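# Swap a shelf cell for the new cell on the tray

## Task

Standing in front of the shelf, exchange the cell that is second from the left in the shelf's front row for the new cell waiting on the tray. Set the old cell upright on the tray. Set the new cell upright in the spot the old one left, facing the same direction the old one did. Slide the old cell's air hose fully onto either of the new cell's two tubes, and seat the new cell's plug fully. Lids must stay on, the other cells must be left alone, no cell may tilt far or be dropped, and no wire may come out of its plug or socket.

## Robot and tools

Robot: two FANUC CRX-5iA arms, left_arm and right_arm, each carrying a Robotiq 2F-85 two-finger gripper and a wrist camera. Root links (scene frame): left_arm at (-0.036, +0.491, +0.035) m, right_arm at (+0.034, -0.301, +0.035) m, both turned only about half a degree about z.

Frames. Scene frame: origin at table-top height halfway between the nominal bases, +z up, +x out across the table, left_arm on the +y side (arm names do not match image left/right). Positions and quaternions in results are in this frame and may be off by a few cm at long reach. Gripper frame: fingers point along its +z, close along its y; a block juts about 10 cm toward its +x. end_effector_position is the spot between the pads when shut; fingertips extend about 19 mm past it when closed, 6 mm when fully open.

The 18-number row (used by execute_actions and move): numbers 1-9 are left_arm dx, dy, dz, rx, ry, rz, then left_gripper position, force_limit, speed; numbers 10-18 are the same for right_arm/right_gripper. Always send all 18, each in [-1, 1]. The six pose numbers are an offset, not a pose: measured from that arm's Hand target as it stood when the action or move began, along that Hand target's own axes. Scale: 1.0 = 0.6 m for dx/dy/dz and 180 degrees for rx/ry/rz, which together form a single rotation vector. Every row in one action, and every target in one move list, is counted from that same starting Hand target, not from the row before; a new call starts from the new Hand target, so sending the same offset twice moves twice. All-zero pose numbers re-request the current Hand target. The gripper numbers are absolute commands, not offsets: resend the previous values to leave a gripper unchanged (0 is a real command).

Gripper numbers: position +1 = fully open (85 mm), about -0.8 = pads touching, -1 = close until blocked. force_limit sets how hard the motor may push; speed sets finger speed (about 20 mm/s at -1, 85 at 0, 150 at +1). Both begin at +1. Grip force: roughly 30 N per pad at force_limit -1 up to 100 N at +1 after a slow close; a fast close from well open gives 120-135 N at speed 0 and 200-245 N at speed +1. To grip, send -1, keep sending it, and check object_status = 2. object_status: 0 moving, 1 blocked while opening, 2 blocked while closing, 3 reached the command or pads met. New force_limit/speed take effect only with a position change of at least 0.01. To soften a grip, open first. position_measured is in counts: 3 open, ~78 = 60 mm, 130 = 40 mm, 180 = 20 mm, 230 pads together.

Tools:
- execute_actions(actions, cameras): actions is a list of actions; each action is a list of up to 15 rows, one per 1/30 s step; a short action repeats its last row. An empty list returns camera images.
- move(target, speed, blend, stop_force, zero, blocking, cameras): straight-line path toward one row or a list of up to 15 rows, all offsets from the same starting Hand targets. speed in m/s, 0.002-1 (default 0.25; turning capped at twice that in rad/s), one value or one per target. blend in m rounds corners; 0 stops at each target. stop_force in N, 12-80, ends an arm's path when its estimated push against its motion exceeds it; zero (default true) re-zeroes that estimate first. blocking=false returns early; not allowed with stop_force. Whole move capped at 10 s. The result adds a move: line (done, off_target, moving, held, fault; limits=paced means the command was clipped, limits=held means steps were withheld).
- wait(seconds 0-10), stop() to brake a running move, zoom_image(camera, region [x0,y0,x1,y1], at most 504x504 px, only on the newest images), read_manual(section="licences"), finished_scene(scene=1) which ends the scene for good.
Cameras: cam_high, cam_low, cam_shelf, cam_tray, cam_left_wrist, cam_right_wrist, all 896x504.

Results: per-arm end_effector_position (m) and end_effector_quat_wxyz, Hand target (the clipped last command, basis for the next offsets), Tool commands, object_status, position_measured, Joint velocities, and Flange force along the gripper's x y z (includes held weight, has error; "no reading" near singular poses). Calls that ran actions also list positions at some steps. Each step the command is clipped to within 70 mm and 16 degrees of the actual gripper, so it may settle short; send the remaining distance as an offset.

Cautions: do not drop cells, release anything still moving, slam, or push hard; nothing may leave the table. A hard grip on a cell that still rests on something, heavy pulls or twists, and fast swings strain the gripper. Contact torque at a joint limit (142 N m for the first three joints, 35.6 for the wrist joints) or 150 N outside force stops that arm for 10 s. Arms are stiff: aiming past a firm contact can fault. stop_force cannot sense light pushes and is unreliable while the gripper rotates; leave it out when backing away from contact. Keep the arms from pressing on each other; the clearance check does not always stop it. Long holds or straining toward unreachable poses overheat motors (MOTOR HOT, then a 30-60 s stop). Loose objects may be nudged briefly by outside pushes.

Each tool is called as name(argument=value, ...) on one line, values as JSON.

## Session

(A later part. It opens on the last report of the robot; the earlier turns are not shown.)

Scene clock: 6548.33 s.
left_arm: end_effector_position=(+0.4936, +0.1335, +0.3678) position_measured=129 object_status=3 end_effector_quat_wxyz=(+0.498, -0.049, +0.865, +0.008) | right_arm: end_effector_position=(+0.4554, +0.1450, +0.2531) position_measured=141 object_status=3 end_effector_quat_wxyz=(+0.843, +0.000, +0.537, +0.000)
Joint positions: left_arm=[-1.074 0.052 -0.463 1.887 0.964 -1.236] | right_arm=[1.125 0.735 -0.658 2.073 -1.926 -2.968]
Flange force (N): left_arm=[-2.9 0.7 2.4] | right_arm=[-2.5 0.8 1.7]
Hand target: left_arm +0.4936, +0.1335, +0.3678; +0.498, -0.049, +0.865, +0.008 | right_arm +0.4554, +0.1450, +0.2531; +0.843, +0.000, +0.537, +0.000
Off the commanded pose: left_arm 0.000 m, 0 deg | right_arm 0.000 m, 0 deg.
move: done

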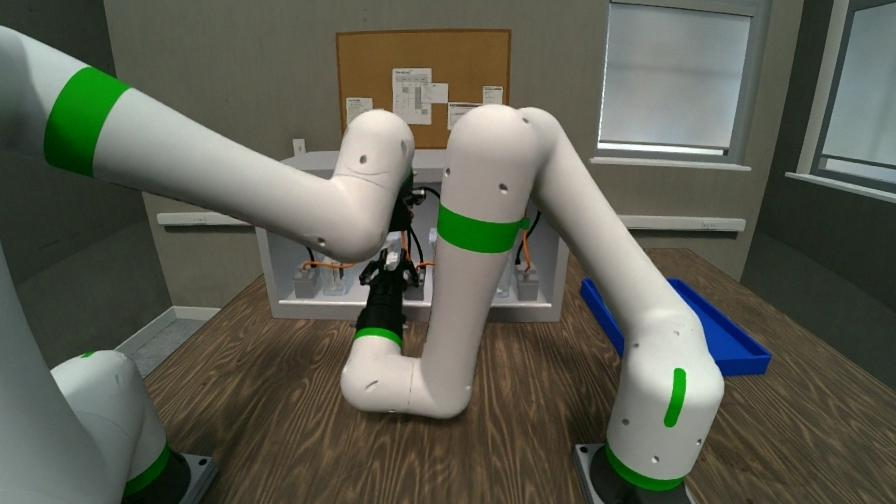

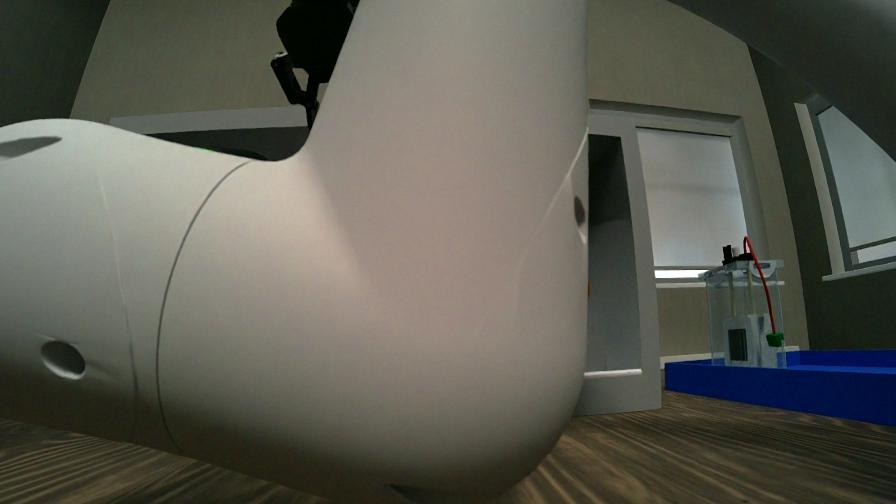

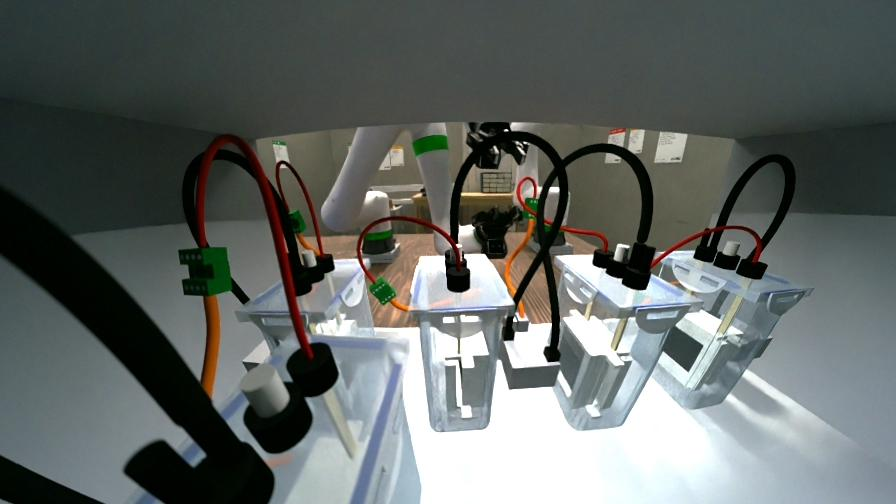

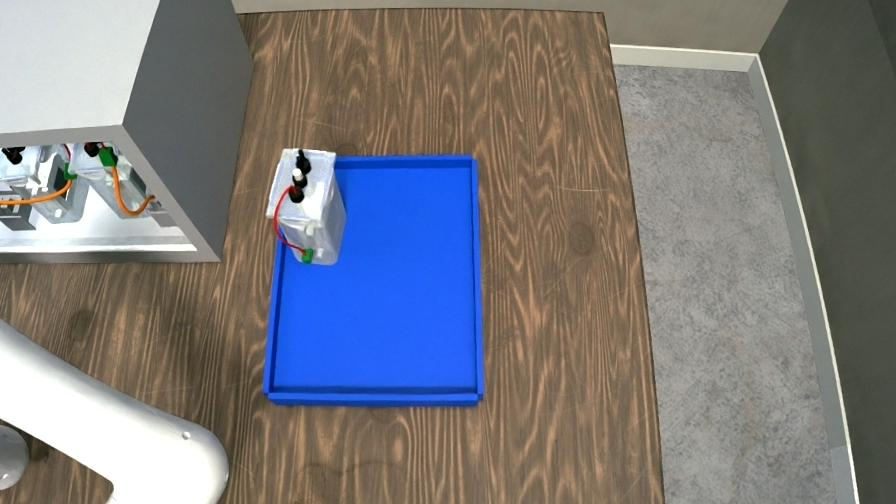

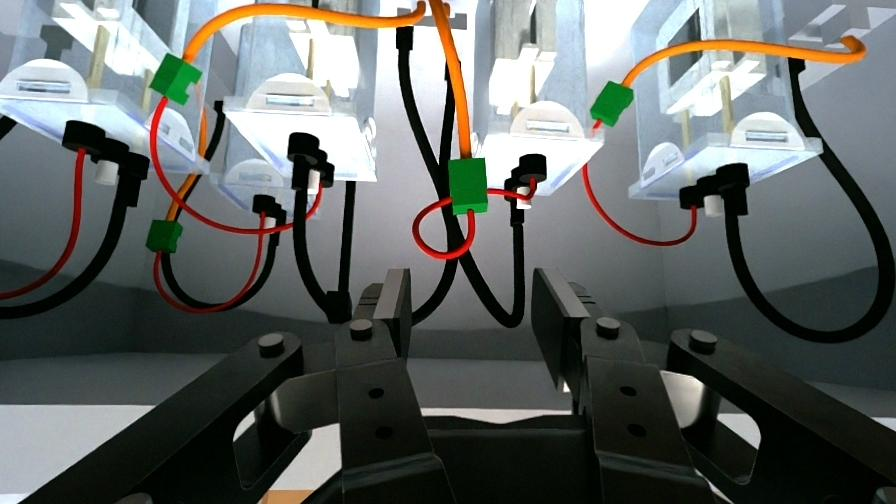

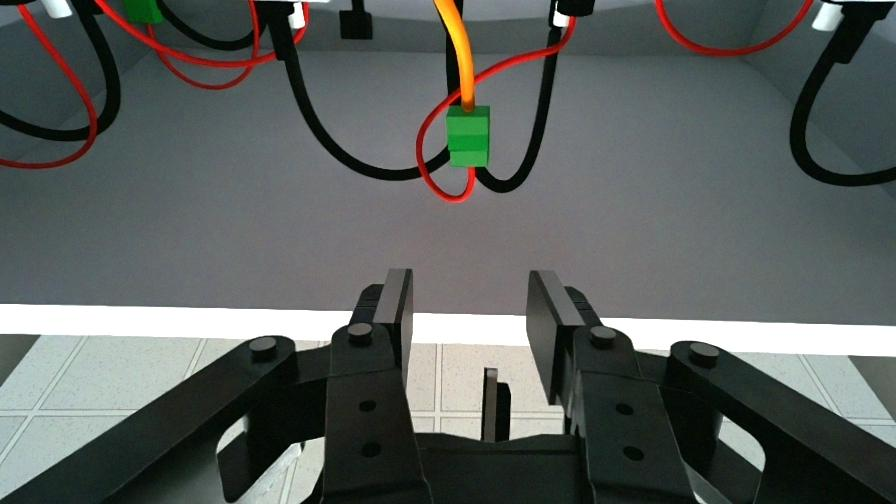

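zoom_image(camera="cam_shelf", region=[580, 215, 680, 315])

zoom_image(camera="cam_shelf", region=[690, 200, 790, 300])

zoom_image(camera="cam_shelf", region=[410, 210, 510, 310])

zoom_image(camera="cam_shelf", region=[100, 350, 340, 504])

zoom_image(camera="cam_shelf", region=[270, 210, 370, 310])

zoom_image(camera="cam_left_wrist", region=[50, 100, 200, 220])

zoom_image(camera="cam_tray", region=[270, 140, 350, 210])

Scaled by 5.040.

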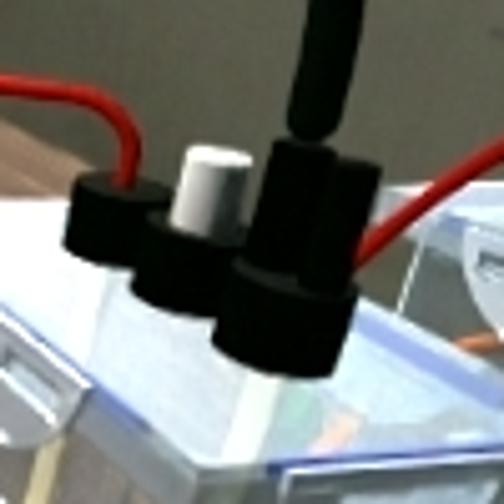

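Scaled by 5.040.

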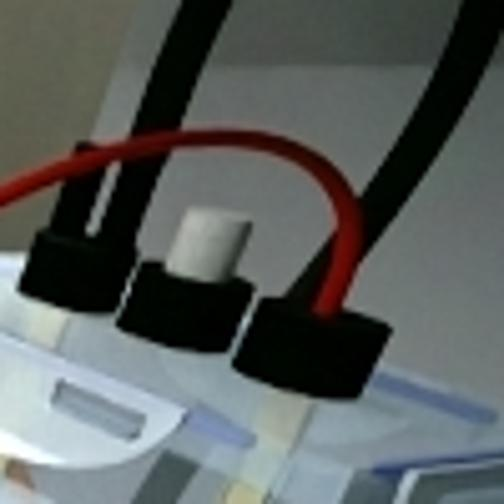

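Scaled by 5.040.

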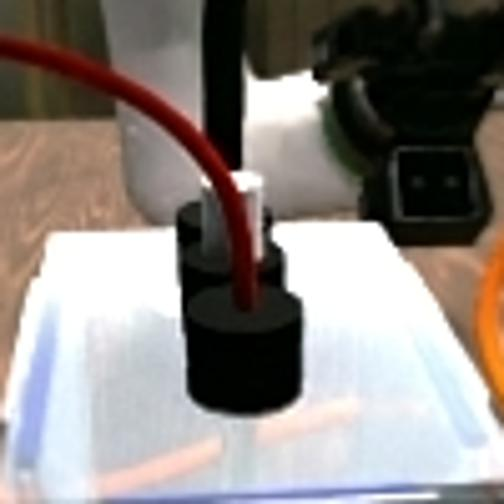

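Scaled by 2.100.

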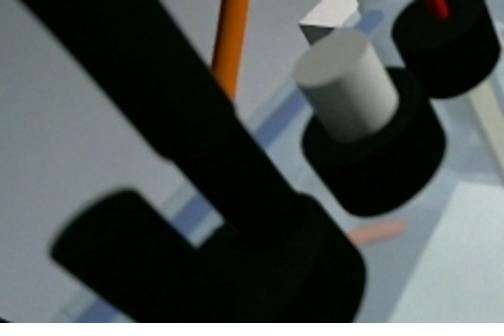

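Scaled by 5.040.

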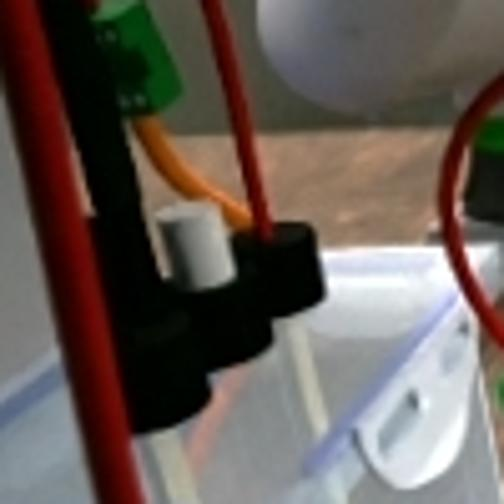

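Scaled by 3.360.

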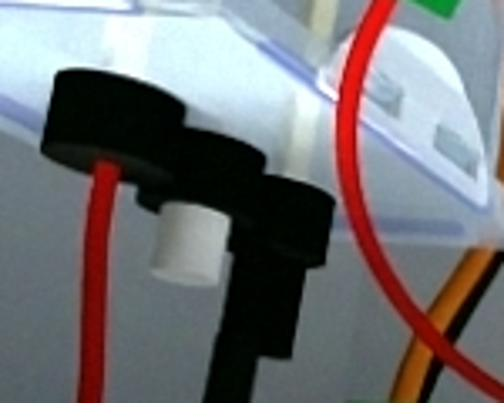

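Scaled by 6.300.

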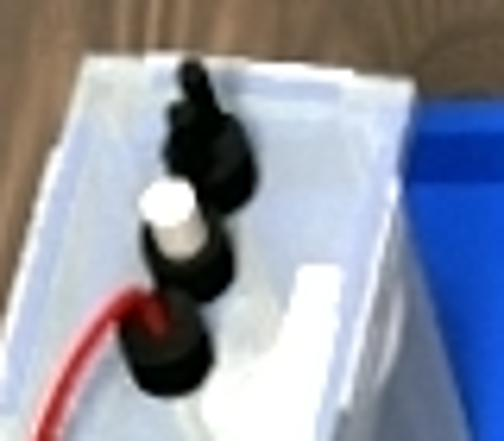

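move(target=[0,0,0,0,0,0,0,0.6,-1,-0.0755,-0.3333,0.0352,0,0,0,-0.1,-1,-1], speed=0.2)

move(target=[0.0542,0.1363,0.1625,0,0,0,0,0.6,-1,0,0,0,0,0,0,-0.1,-1,-1], speed=0.12, cameras=["cam_left_wrist"])

zoom_image(camera="cam_left_wrist", region=[340, 130, 520, 300])

Scene clock: 6596.17 s.
left_arm: end_effector_position=(+0.4936, +0.1335, +0.3678) position_measured=129 object_status=3 end_effector_quat_wxyz=(+0.498, -0.049, +0.865, +0.008) | right_arm: end_effector_position=(+0.4553, -0.0549, +0.3032) position_measured=141 object_status=3 end_effector_quat_wxyz=(+0.843, +0.000, +0.537, +0.000)
Joint positions: left_arm=[-1.074 0.052 -0.463 1.887 0.964 -1.236] | right_arm=[0.683 0.405 -1.117 2.462 -1.969 -3.107]
Flange force (N): left_arm=[-2.0 0.4 1.3] | right_arm=[-3.4 1.5 1.3]
Hand target: left_arm +0.4936, +0.1335, +0.3678; +0.498, -0.049, +0.865, +0.008 | right_arm +0.4553, -0.0549, +0.3032; +0.843, +0.000, +0.537, +0.000
Off the commanded pose: left_arm 0.000 m, 0 deg | right_arm 0.000 m, 0 deg.
move: done

Scene clock: 6597.67 s.
left_arm: end_effector_position=(+0.5538, +0.2185, +0.2878) position_measured=129 object_status=3 end_effector_quat_wxyz=(+0.498, -0.049, +0.865, +0.008) | right_arm: end_effector_position=(+0.4553, -0.0549, +0.3032) position_measured=141 object_status=3 end_effector_quat_wxyz=(+0.843, +0.000, +0.537, +0.000)
Joint positions: left_arm=[-0.751 0.058 -0.657 1.55 0.674 -1.021] | right_arm=[0.683 0.405 -1.117 2.462 -1.969 -3.107]
Flange force (N): left_arm=[-0.2 3.6 2.5] | right_arm=[-2.7 1.3 1.6]
Hand target: left_arm +0.5538, +0.2185, +0.2878; +0.498, -0.049, +0.865, +0.008 | right_arm +0.4553, -0.0549, +0.3032; +0.843, +0.000, +0.537, +0.000
Off the commanded pose: left_arm 0.000 m, 0 deg | right_arm 0.000 m, 0 deg.
move: done
Images, in order (width x height): cam_left_wrist 896x504.

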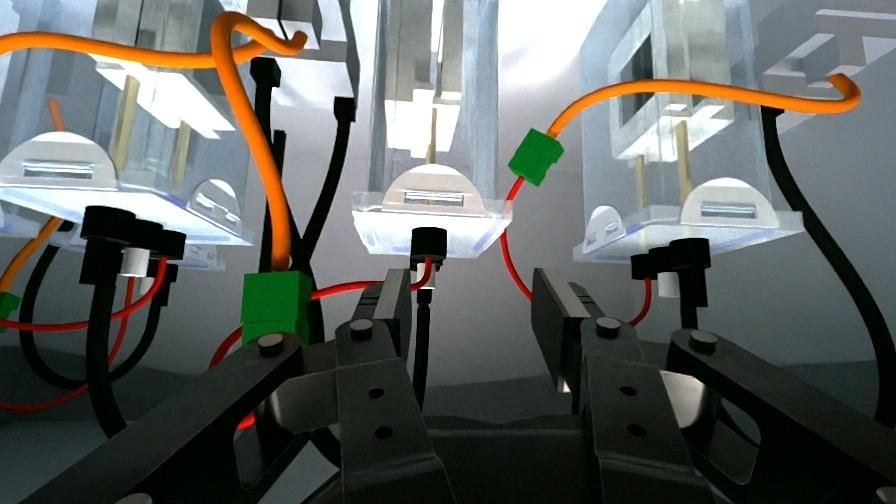

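Scaled by 2.800.

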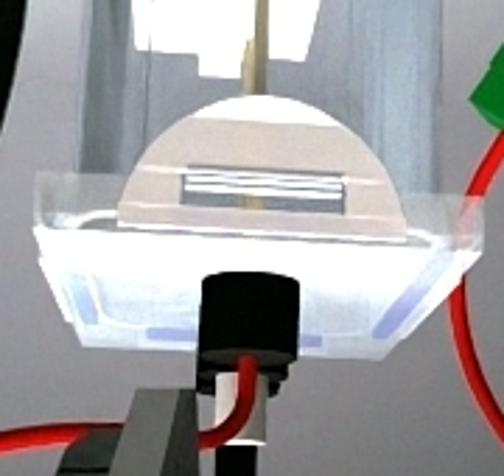

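move(target=[[-0.0102,-0.1997,-0.1243,0,0,0,0,0.6,-1,0,0,0,0,0,0,-0.1,-1,-1],[-0.0435,-0.206,-0.0668,0,0,0,0,0.6,-1,0,0,0,0,0,0,-0.1,-1,-1]], speed=0.12, cameras=["cam_left_wrist"])

zoom_image(camera="cam_left_wrist", region=[480, 130, 640, 290])

Scene clock: 6608.67 s.
left_arm: end_effector_position=(+0.5438, +0.0950, +0.3349) position_measured=129 object_status=3 end_effector_quat_wxyz=(+0.499, -0.049, +0.865, +0.008) | right_arm: end_effector_position=(+0.4553, -0.0549, +0.3032) position_measured=141 object_status=3 end_effector_quat_wxyz=(+0.843, +0.000, +0.537, +0.000)
Joint positions: left_arm=[-1.01 0.217 -0.357 1.822 0.896 -1.184] | right_arm=[0.683 0.405 -1.117 2.462 -1.969 -3.107]
Flange force (N): left_arm=[-2.0 2.1 1.3] | right_arm=[-2.5 1.8 1.4]
Hand target: left_arm +0.5438, +0.0950, +0.3348; +0.498, -0.049, +0.865, +0.008 | right_arm +0.4553, -0.0549, +0.3032; +0.843, +0.000, +0.537, +0.000
Off the commanded pose: left_arm 0.000 m, 0 deg | right_arm 0.000 m, 0 deg.
move: done
Images, in order (width x height): cam_left_wrist 896x504.

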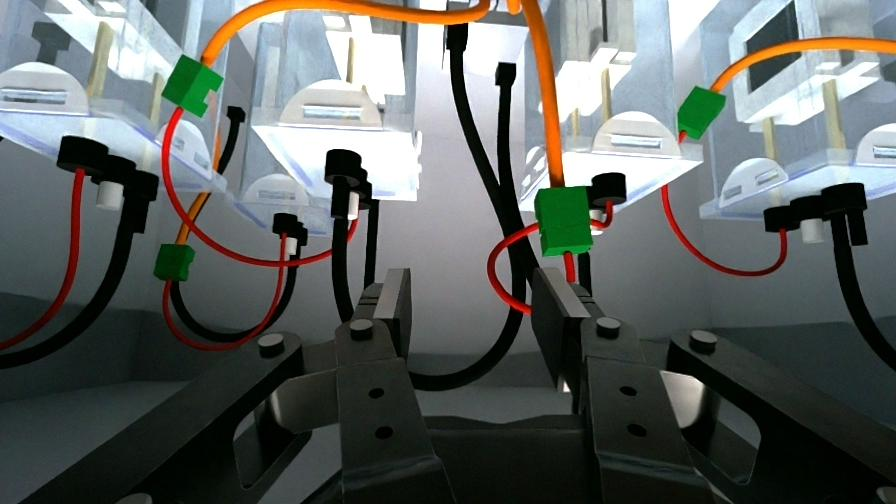

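Scaled by 3.150.

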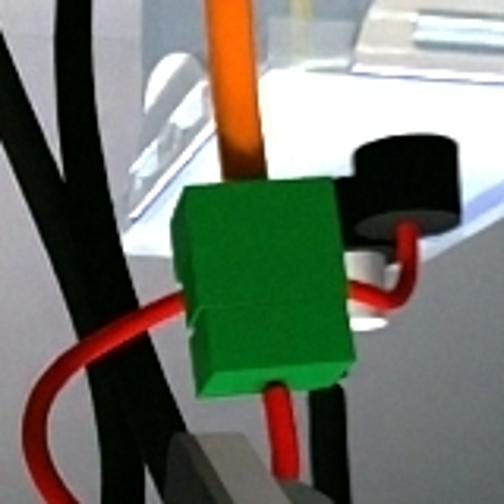

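move(target=[0.02,-0.15,-0.03,0,0,0,0,0.6,-1,0,0,0,0,0,0,-0.1,-1,-1], speed=0.12, cameras=["cam_left_wrist"])

Scene clock: 6613.33 s.
left_arm: end_effector_position=(+0.5308, +0.0034, +0.3367) position_measured=129 object_status=3 end_effector_quat_wxyz=(+0.498, -0.049, +0.865, +0.008) | right_arm: end_effector_position=(+0.4553, -0.0549, +0.3032) position_measured=141 object_status=3 end_effector_quat_wxyz=(+0.843, +0.000, +0.537, +0.000)
Joint positions: left_arm=[-1.131 0.38 -0.139 1.902 1.01 -1.212] | right_arm=[0.683 0.405 -1.117 2.462 -1.969 -3.107]
Flange force (N): left_arm=[-2.1 0.8 1.6] | right_arm=[-2.7 1.9 1.3]
Hand target: left_arm +0.5308, +0.0034, +0.3367; +0.498, -0.049, +0.865, +0.008 | right_arm +0.4553, -0.0549, +0.3032; +0.843, +0.000, +0.537, +0.000
Off the commanded pose: left_arm 0.000 m, 0 deg | right_arm 0.000 m, 0 deg.
move: done
Images, in order (width x height): cam_left_wrist 896x504.

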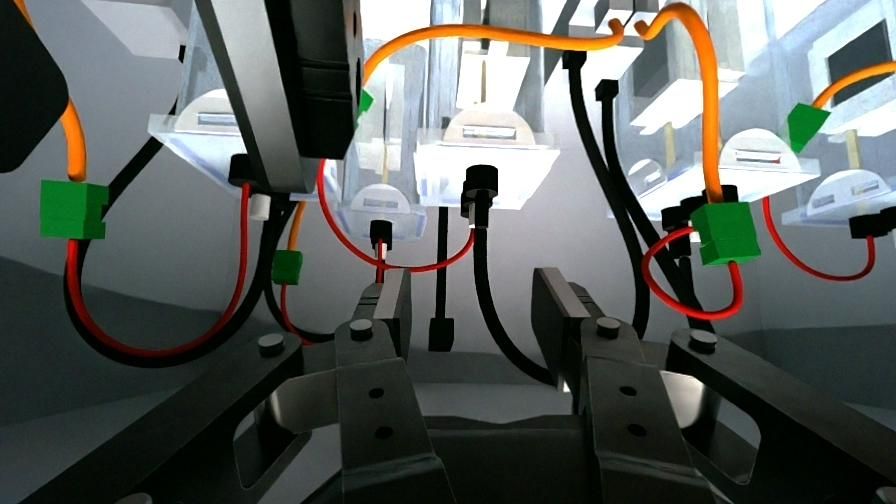

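zoom_image(camera="cam_left_wrist", region=[630, 170, 770, 310])

zoom_image(camera="cam_left_wrist", region=[430, 150, 540, 260])

zoom_image(camera="cam_left_wrist", region=[820, 170, 896, 250])

Scaled by 3.600.

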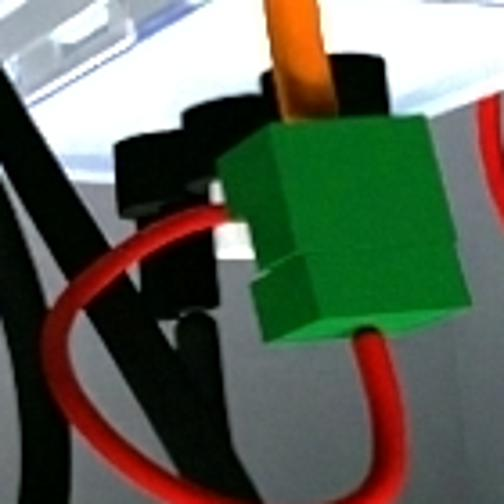

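Scaled by 4.582.

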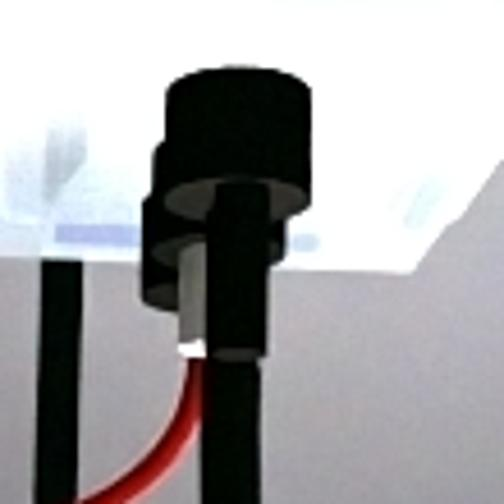

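Scaled by 6.300.

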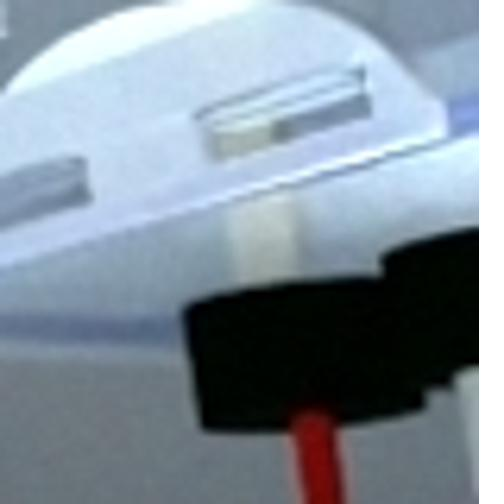

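zoom_image(camera="cam_left_wrist", region=[655, 215, 705, 275])

zoom_image(camera="cam_left_wrist", region=[460, 180, 500, 250])

wait(seconds=0.1, cameras=["cam_shelf"])

zoom_image(camera="cam_shelf", region=[622, 222, 662, 272])

zoom_image(camera="cam_shelf", region=[692, 210, 732, 260])

zoom_image(camera="cam_shelf", region=[440, 225, 480, 275])

zoom_image(camera="cam_shelf", region=[282, 230, 322, 280])

Scaled by 8.400.

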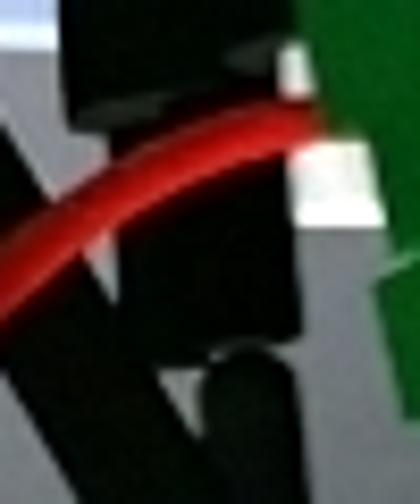

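Scaled by 7.200.

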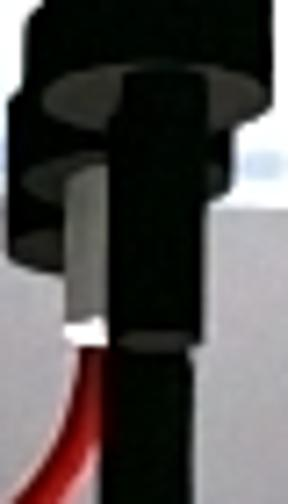

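Scene clock: 6631.33 s.
left_arm: end_effector_position=(+0.5308, +0.0034, +0.3367) position_measured=129 object_status=3 end_effector_quat_wxyz=(+0.498, -0.049, +0.865, +0.008) | right_arm: end_effector_position=(+0.4553, -0.0549, +0.3032) position_measured=141 object_status=3 end_effector_quat_wxyz=(+0.843, +0.000, +0.537, +0.000)
Joint positions: left_arm=[-1.131 0.38 -0.139 1.902 1.01 -1.212] | right_arm=[0.683 0.405 -1.117 2.462 -1.969 -3.107]
Flange force (N): left_arm=[-1.7 0.6 1.1] | right_arm=[-3.3 1.6 1.6]
Hand target: left_arm +0.5308, +0.0034, +0.3367; +0.498, -0.049, +0.865, +0.008 | right_arm +0.4553, -0.0549, +0.3032; +0.843, +0.000, +0.537, +0.000
Tool commands: left_gripper/position=+0.0 left_gripper/force_limit=+0.6 left_gripper/speed=-1.0 right_gripper/position=-0.1 right_gripper/force_limit=-1.0 right_gripper/speed=-1.0
Off the commanded pose: left_arm 0.000 m, 0 deg | right_arm 0.000 m, 0 deg.
wait: 0.10 s; at rest from the start
Images, in order (width x height): cam_shelf 896x504.

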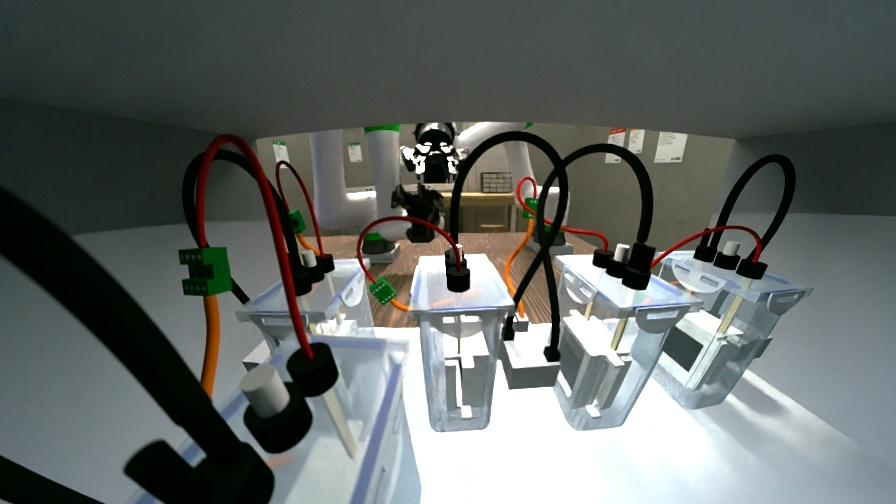

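Scaled by 10.080.

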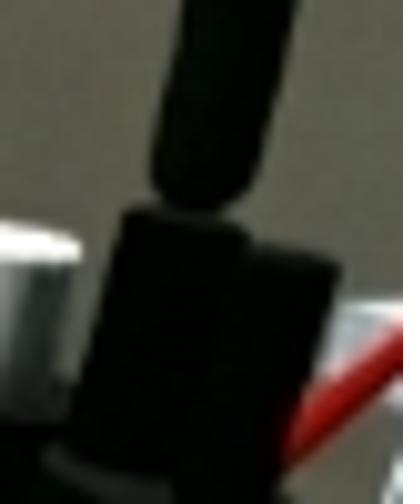

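Scaled by 10.080.

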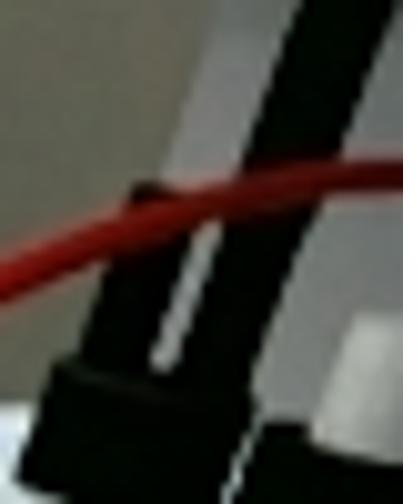

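Scaled by 10.080.

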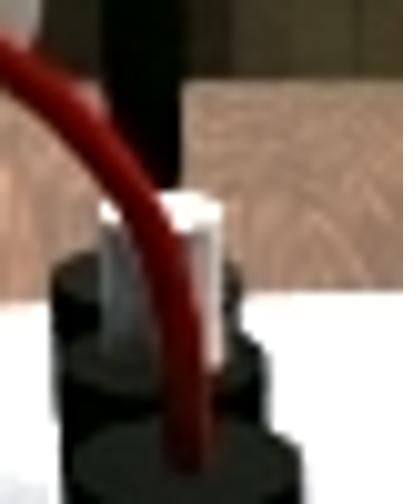

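Scaled by 10.080.

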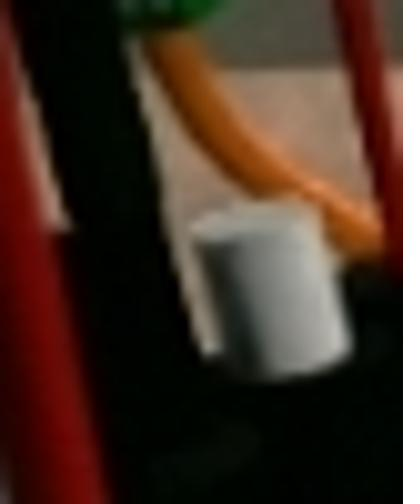

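zoom_image(camera="cam_shelf", region=[110, 400, 290, 504])

zoom_image(camera="cam_shelf", region=[0, 200, 300, 504])

zoom_image(camera="cam_left_wrist", region=[225, 150, 315, 250])

zoom_image(camera="cam_left_wrist", region=[355, 205, 415, 275])

Scaled by 2.800.

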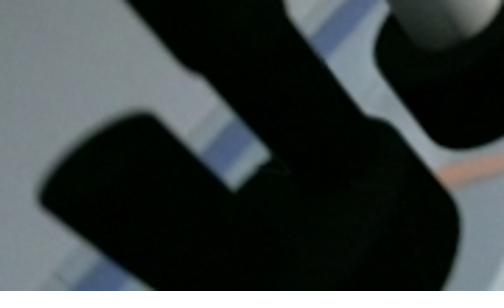

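Scaled by 1.658.

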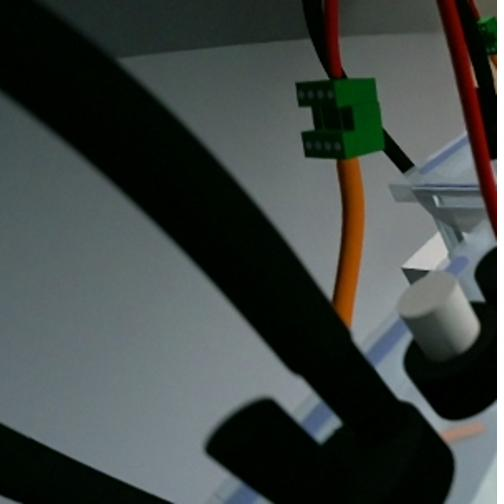

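This scene's latest camera images include none from cam_left_wrist. They are from: cam_shelf. cam_left_wrist's image comes with the result of a call that names it in "cameras".

This scene's latest camera images include none from cam_left_wrist. They are from: cam_shelf. cam_left_wrist's image comes with the result of a call that names it in "cameras".

move(target=[[0.0018,0.257,-0.0872,0.1063,0.0016,0.0678,0,0.6,-1,0,0,0,0,0,0,-0.1,-1,-1],[-0.0468,0.5223,0.0662,0.2126,0.0033,0.1355,0,0.6,-1,0,0,0,0,0,0,-0.1,-1,-1]], speed=0.15, blend=0.03, cameras=["cam_left_wrist"])

Scene clock: 6682.93 s.
left_arm: end_effector_position=(+0.5497, +0.3199, +0.3300) position_measured=129 object_status=3 end_effector_quat_wxyz=(+0.470, +0.296, +0.814, -0.171) | right_arm: end_effector_position=(+0.4553, -0.0549, +0.3032) position_measured=141 object_status=3 end_effector_quat_wxyz=(+0.843, +0.000, +0.537, +0.000)
Joint positions: left_arm=[0.012 -0.118 -0.729 1.504 -0.616 -1.909] | right_arm=[0.683 0.405 -1.117 2.462 -1.969 -3.107]
Flange force (N): left_arm=[-4.1 2.9 -6.6] | right_arm=[-2.7 1.9 1.5]
Hand target: left_arm +0.5497, +0.3199, +0.3300; +0.470, +0.296, +0.814, -0.171 | right_arm +0.4553, -0.0549, +0.3032; +0.843, +0.000, +0.537, +0.000
Off the commanded pose: left_arm 0.000 m, 0 deg | right_arm 0.000 m, 0 deg.
move: done
Images, in order (width x height): cam_left_wrist 896x504.

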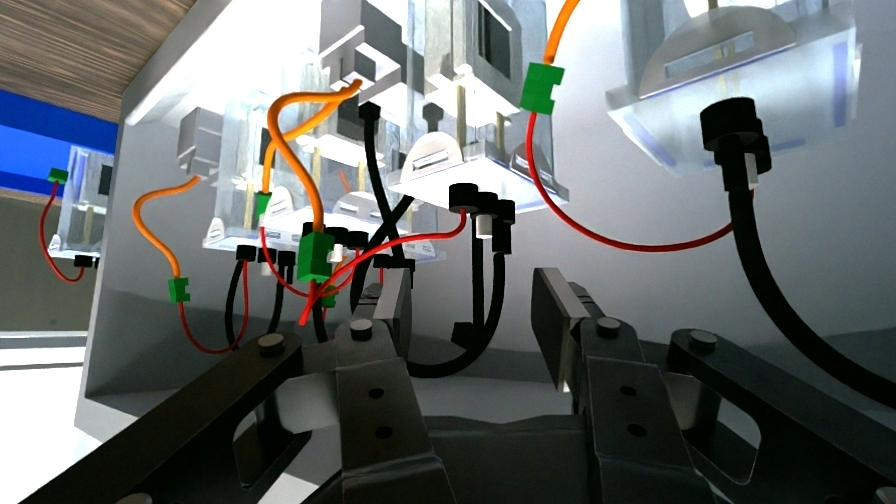

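zoom_image(camera="cam_left_wrist", region=[440, 170, 530, 270])

zoom_image(camera="cam_left_wrist", region=[690, 80, 790, 220])

zoom_image(camera="cam_left_wrist", region=[225, 235, 305, 315])

zoom_image(camera="cam_left_wrist", region=[320, 215, 420, 295])

Scaled by 5.040.

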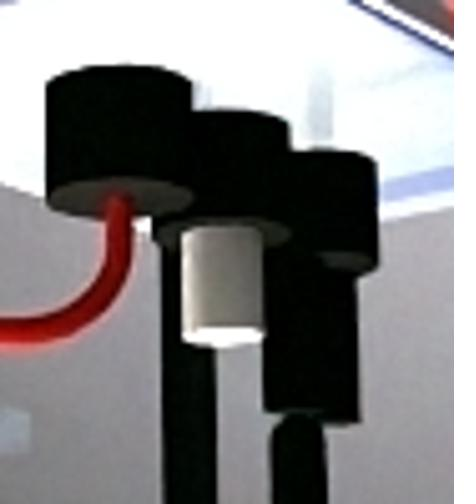

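Scaled by 3.600.

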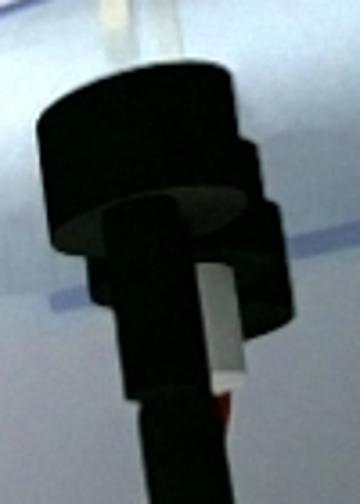

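Scaled by 6.300.

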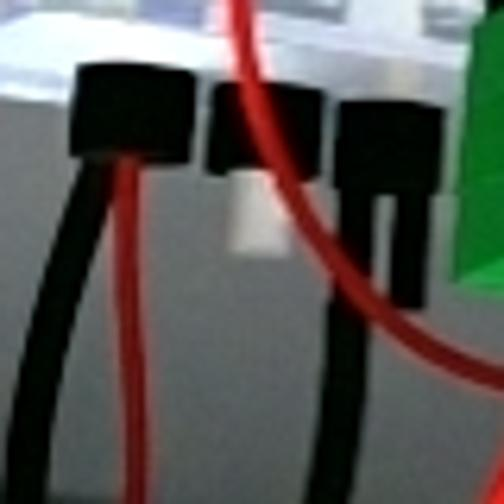

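Scaled by 5.040.

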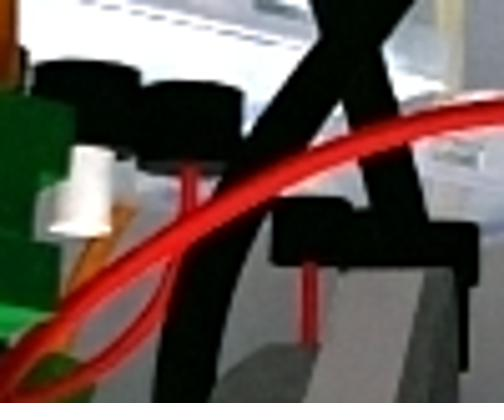

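move(target=[0.0938,0,0.0542,0,0,0,0,0.6,-1,0,0,0,0,0,0,-0.1,-1,-1], speed=0.1, cameras=["cam_left_wrist"])

zoom_image(camera="cam_left_wrist", region=[440, 230, 530, 370])

Scene clock: 6719.70 s.
left_arm: end_effector_position=(+0.5497, +0.3199, +0.2650) position_measured=129 object_status=3 end_effector_quat_wxyz=(+0.470, +0.296, +0.814, -0.171) | right_arm: end_effector_position=(+0.4553, -0.0549, +0.3032) position_measured=141 object_status=3 end_effector_quat_wxyz=(+0.843, +0.000, +0.537, +0.000)
Joint positions: left_arm=[-0.097 -0.048 -0.816 1.823 -0.546 -2.207] | right_arm=[0.683 0.405 -1.117 2.462 -1.969 -3.107]
Flange force (N): left_arm=[-4.8 4.2 -7.9] | right_arm=[-2.9 1.3 1.9]
Hand target: left_arm +0.5497, +0.3199, +0.2650; +0.470, +0.296, +0.814, -0.171 | right_arm +0.4553, -0.0549, +0.3032; +0.843, +0.000, +0.537, +0.000
Off the commanded pose: left_arm 0.000 m, 0 deg | right_arm 0.000 m, 0 deg.
move: done
Images, in order (width x height): cam_left_wrist 896x504.

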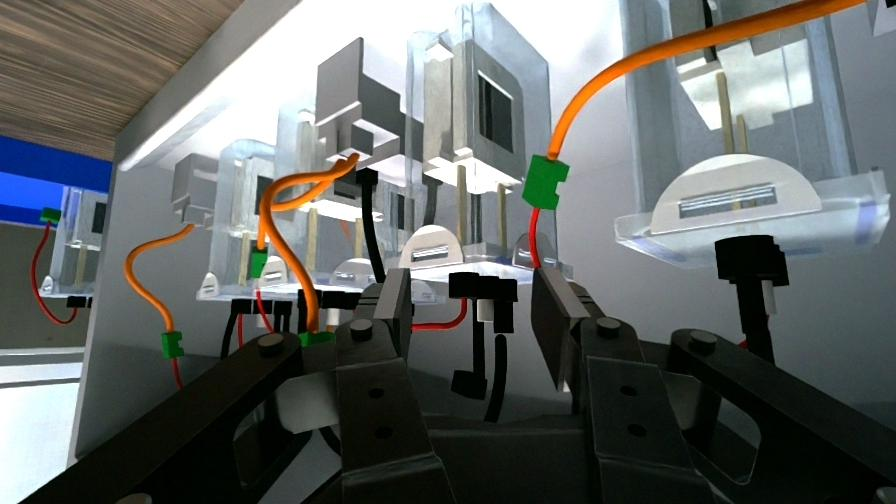

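Scaled by 3.600.

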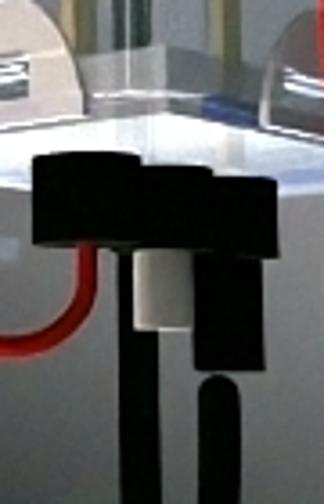

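zoom_image(camera="cam_left_wrist", region=[475, 280, 525, 400])

zoom_image(camera="cam_left_wrist", region=[215, 290, 305, 350])

zoom_image(camera="cam_left_wrist", region=[700, 220, 800, 360])

zoom_image(camera="cam_left_wrist", region=[30, 280, 110, 330])

Scaled by 4.200.

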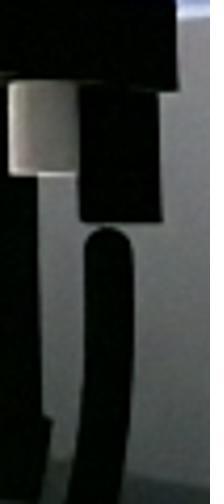

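Scaled by 5.600.

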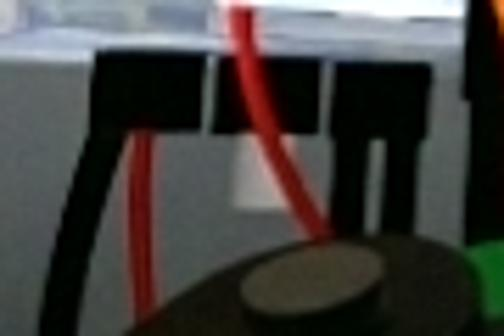

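Scaled by 3.600.

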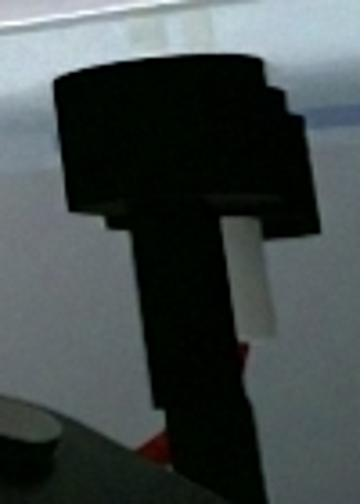

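Scaled by 6.300.

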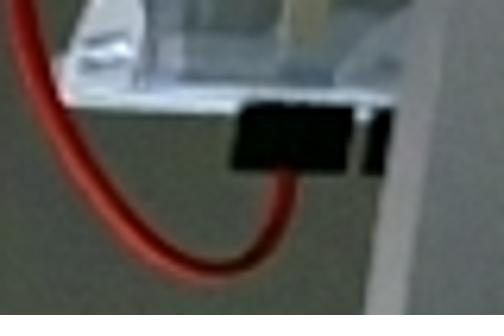

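move(target=[-0.0597,0,0.1035,0,0,0,0,0.6,-1,0,0,0,0,0,0,-0.1,-1,-1], speed=0.06, cameras=["cam_left_wrist"])

zoom_image(camera="cam_left_wrist", region=[430, 230, 560, 410])

Scene clock: 6741.00 s.
left_arm: end_effector_position=(+0.6046, +0.2739, +0.2650) position_measured=129 object_status=3 end_effector_quat_wxyz=(+0.470, +0.296, +0.814, -0.171) | right_arm: end_effector_position=(+0.4553, -0.0549, +0.3032) position_measured=141 object_status=3 end_effector_quat_wxyz=(+0.843, +0.000, +0.537, +0.000)
Joint positions: left_arm=[-0.228 0.09 -0.665 1.946 -0.452 -2.244] | right_arm=[0.683 0.405 -1.117 2.462 -1.969 -3.107]
Flange force (N): left_arm=no reading | right_arm=[-2.6 1.6 1.3]
Hand target: left_arm +0.6046, +0.2738, +0.2650; +0.470, +0.296, +0.814, -0.171 | right_arm +0.4553, -0.0549, +0.3032; +0.843, +0.000, +0.537, +0.000
Off the commanded pose: left_arm 0.000 m, 0 deg | right_arm 0.000 m, 0 deg.
move: done
Images, in order (width x height): cam_left_wrist 896x504.

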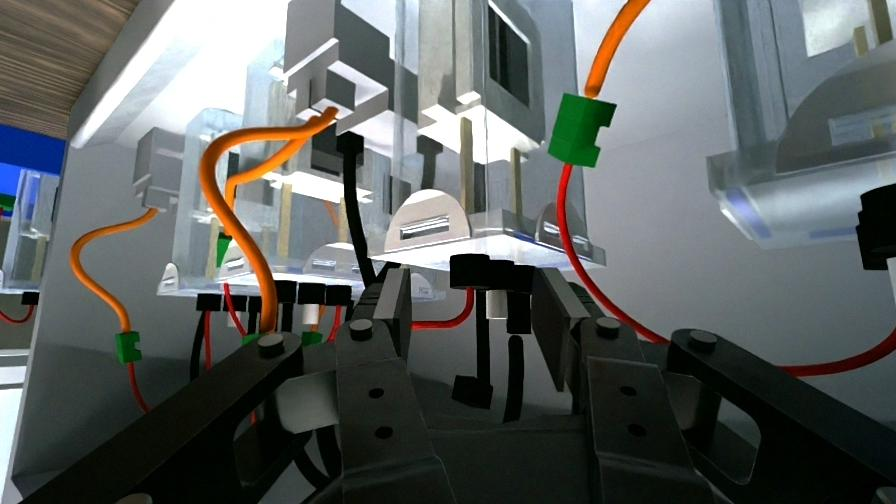

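Scaled by 2.800.

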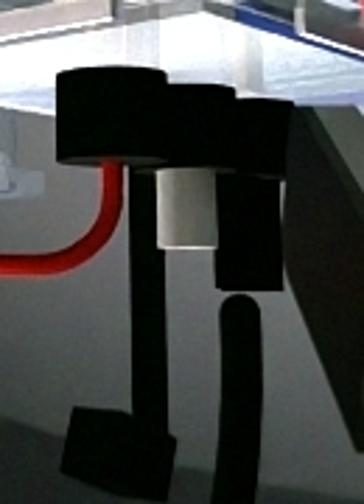

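zoom_image(camera="cam_left_wrist", region=[495, 285, 545, 365])

zoom_image(camera="cam_left_wrist", region=[180, 280, 360, 380])

Scaled by 6.300.

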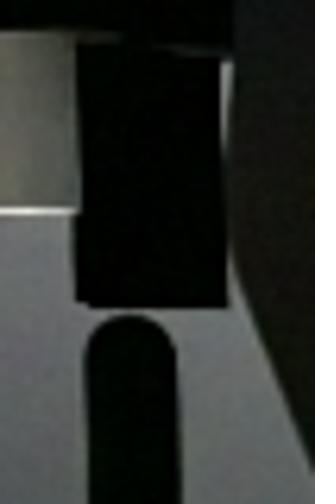

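Scaled by 2.800.

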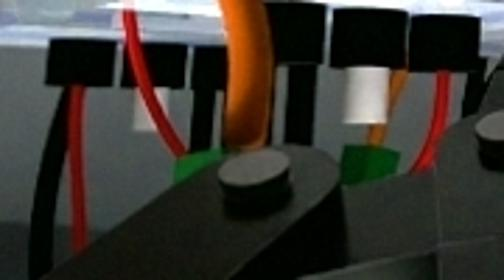

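move(target=[[0.0597,0,-0.1035,0,0,0,0,0.6,-1,0,0,0,0,0,0,-0.1,-1,-1],[0.125,0.027,-0.168,0,0,0,0,0.6,-1,0,0,0,0,0,0,-0.1,-1,-1]], speed=0.1, cameras=["cam_left_wrist"])

zoom_image(camera="cam_left_wrist", region=[500, 200, 700, 360])

Scene clock: 6776.30 s.
left_arm: end_effector_position=(+0.5194, +0.3664, +0.2504) position_measured=129 object_status=3 end_effector_quat_wxyz=(+0.470, +0.296, +0.814, -0.171) | right_arm: end_effector_position=(+0.4553, -0.0549, +0.3032) position_measured=141 object_status=3 end_effector_quat_wxyz=(+0.843, +0.000, +0.537, +0.000)
Joint positions: left_arm=[0.064 -0.096 -0.902 1.729 -0.665 -2.231] | right_arm=[0.683 0.405 -1.117 2.462 -1.969 -3.107]
Flange force (N): left_arm=[-3.3 4.3 -10.2] | right_arm=[-2.7 1.0 2.0]
Hand target: left_arm +0.5194, +0.3664, +0.2504; +0.470, +0.296, +0.814, -0.171 | right_arm +0.4553, -0.0549, +0.3032; +0.843, +0.000, +0.537, +0.000
Off the commanded pose: left_arm 0.000 m, 0 deg | right_arm 0.000 m, 0 deg.
move: done
Images, in order (width x height): cam_left_wrist 896x504.

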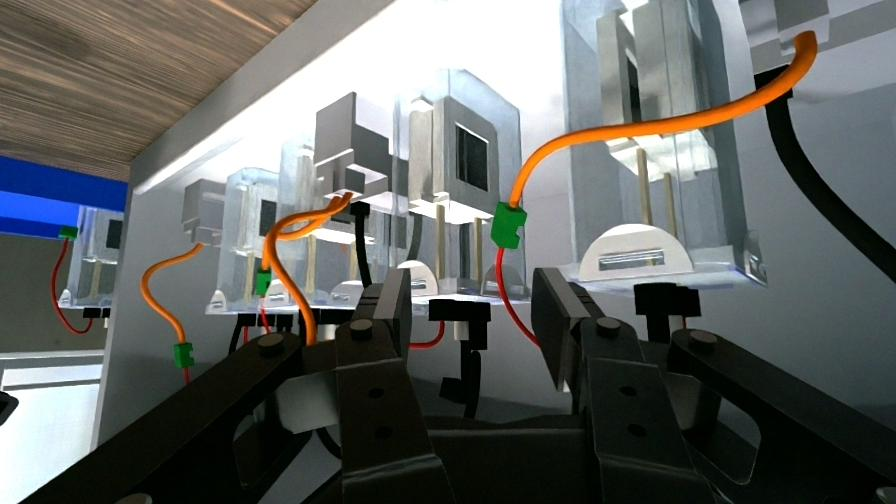

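Scaled by 2.520.

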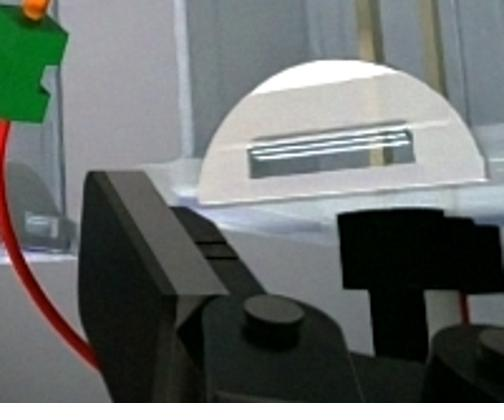

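move(target=[-0.045,0.11,-0.04,0,0,0,0,0.6,-1,0,0,0,0,0,0,-0.1,-1,-1], speed=0.08, cameras=["cam_left_wrist"])

zoom_image(camera="cam_left_wrist", region=[440, 180, 600, 340])

Scene clock: 6781.57 s.
left_arm: end_effector_position=(+0.5562, +0.4217, +0.2858) position_measured=129 object_status=3 end_effector_quat_wxyz=(+0.470, +0.296, +0.814, -0.171) | right_arm: end_effector_position=(+0.4553, -0.0549, +0.3032) position_measured=141 object_status=3 end_effector_quat_wxyz=(+0.843, +0.000, +0.537, +0.000)
Joint positions: left_arm=[0.274 -0.023 -0.746 1.487 -0.813 -2.101] | right_arm=[0.683 0.405 -1.117 2.462 -1.969 -3.107]
Flange force (N): left_arm=[-2.5 2.4 -7.0] | right_arm=[-3.4 1.6 1.5]
Hand target: left_arm +0.5562, +0.4217, +0.2858; +0.470, +0.296, +0.814, -0.171 | right_arm +0.4553, -0.0549, +0.3032; +0.843, +0.000, +0.537, +0.000
Off the commanded pose: left_arm 0.000 m, 0 deg | right_arm 0.000 m, 0 deg.
move: done
Images, in order (width x height): cam_left_wrist 896x504.

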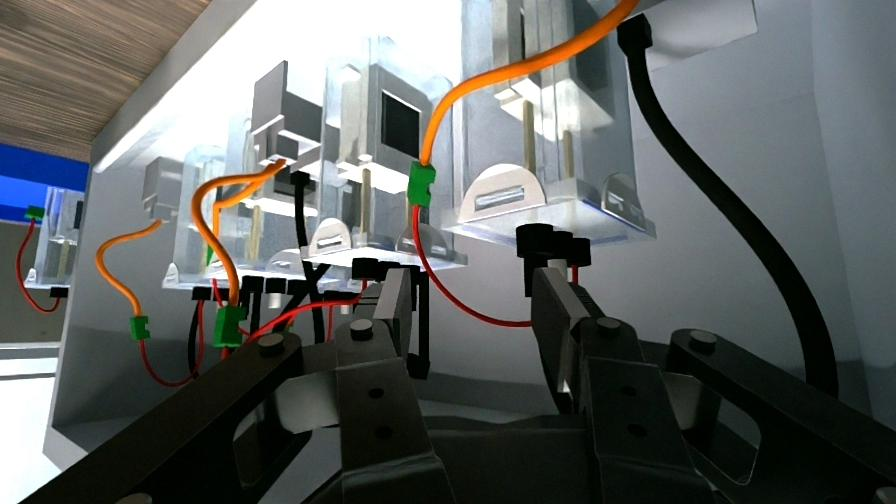

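Scaled by 3.150.

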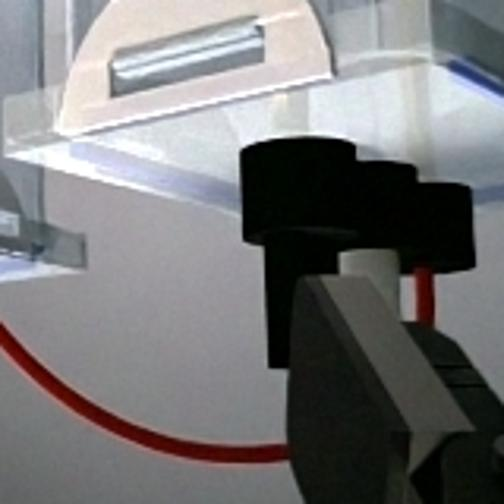

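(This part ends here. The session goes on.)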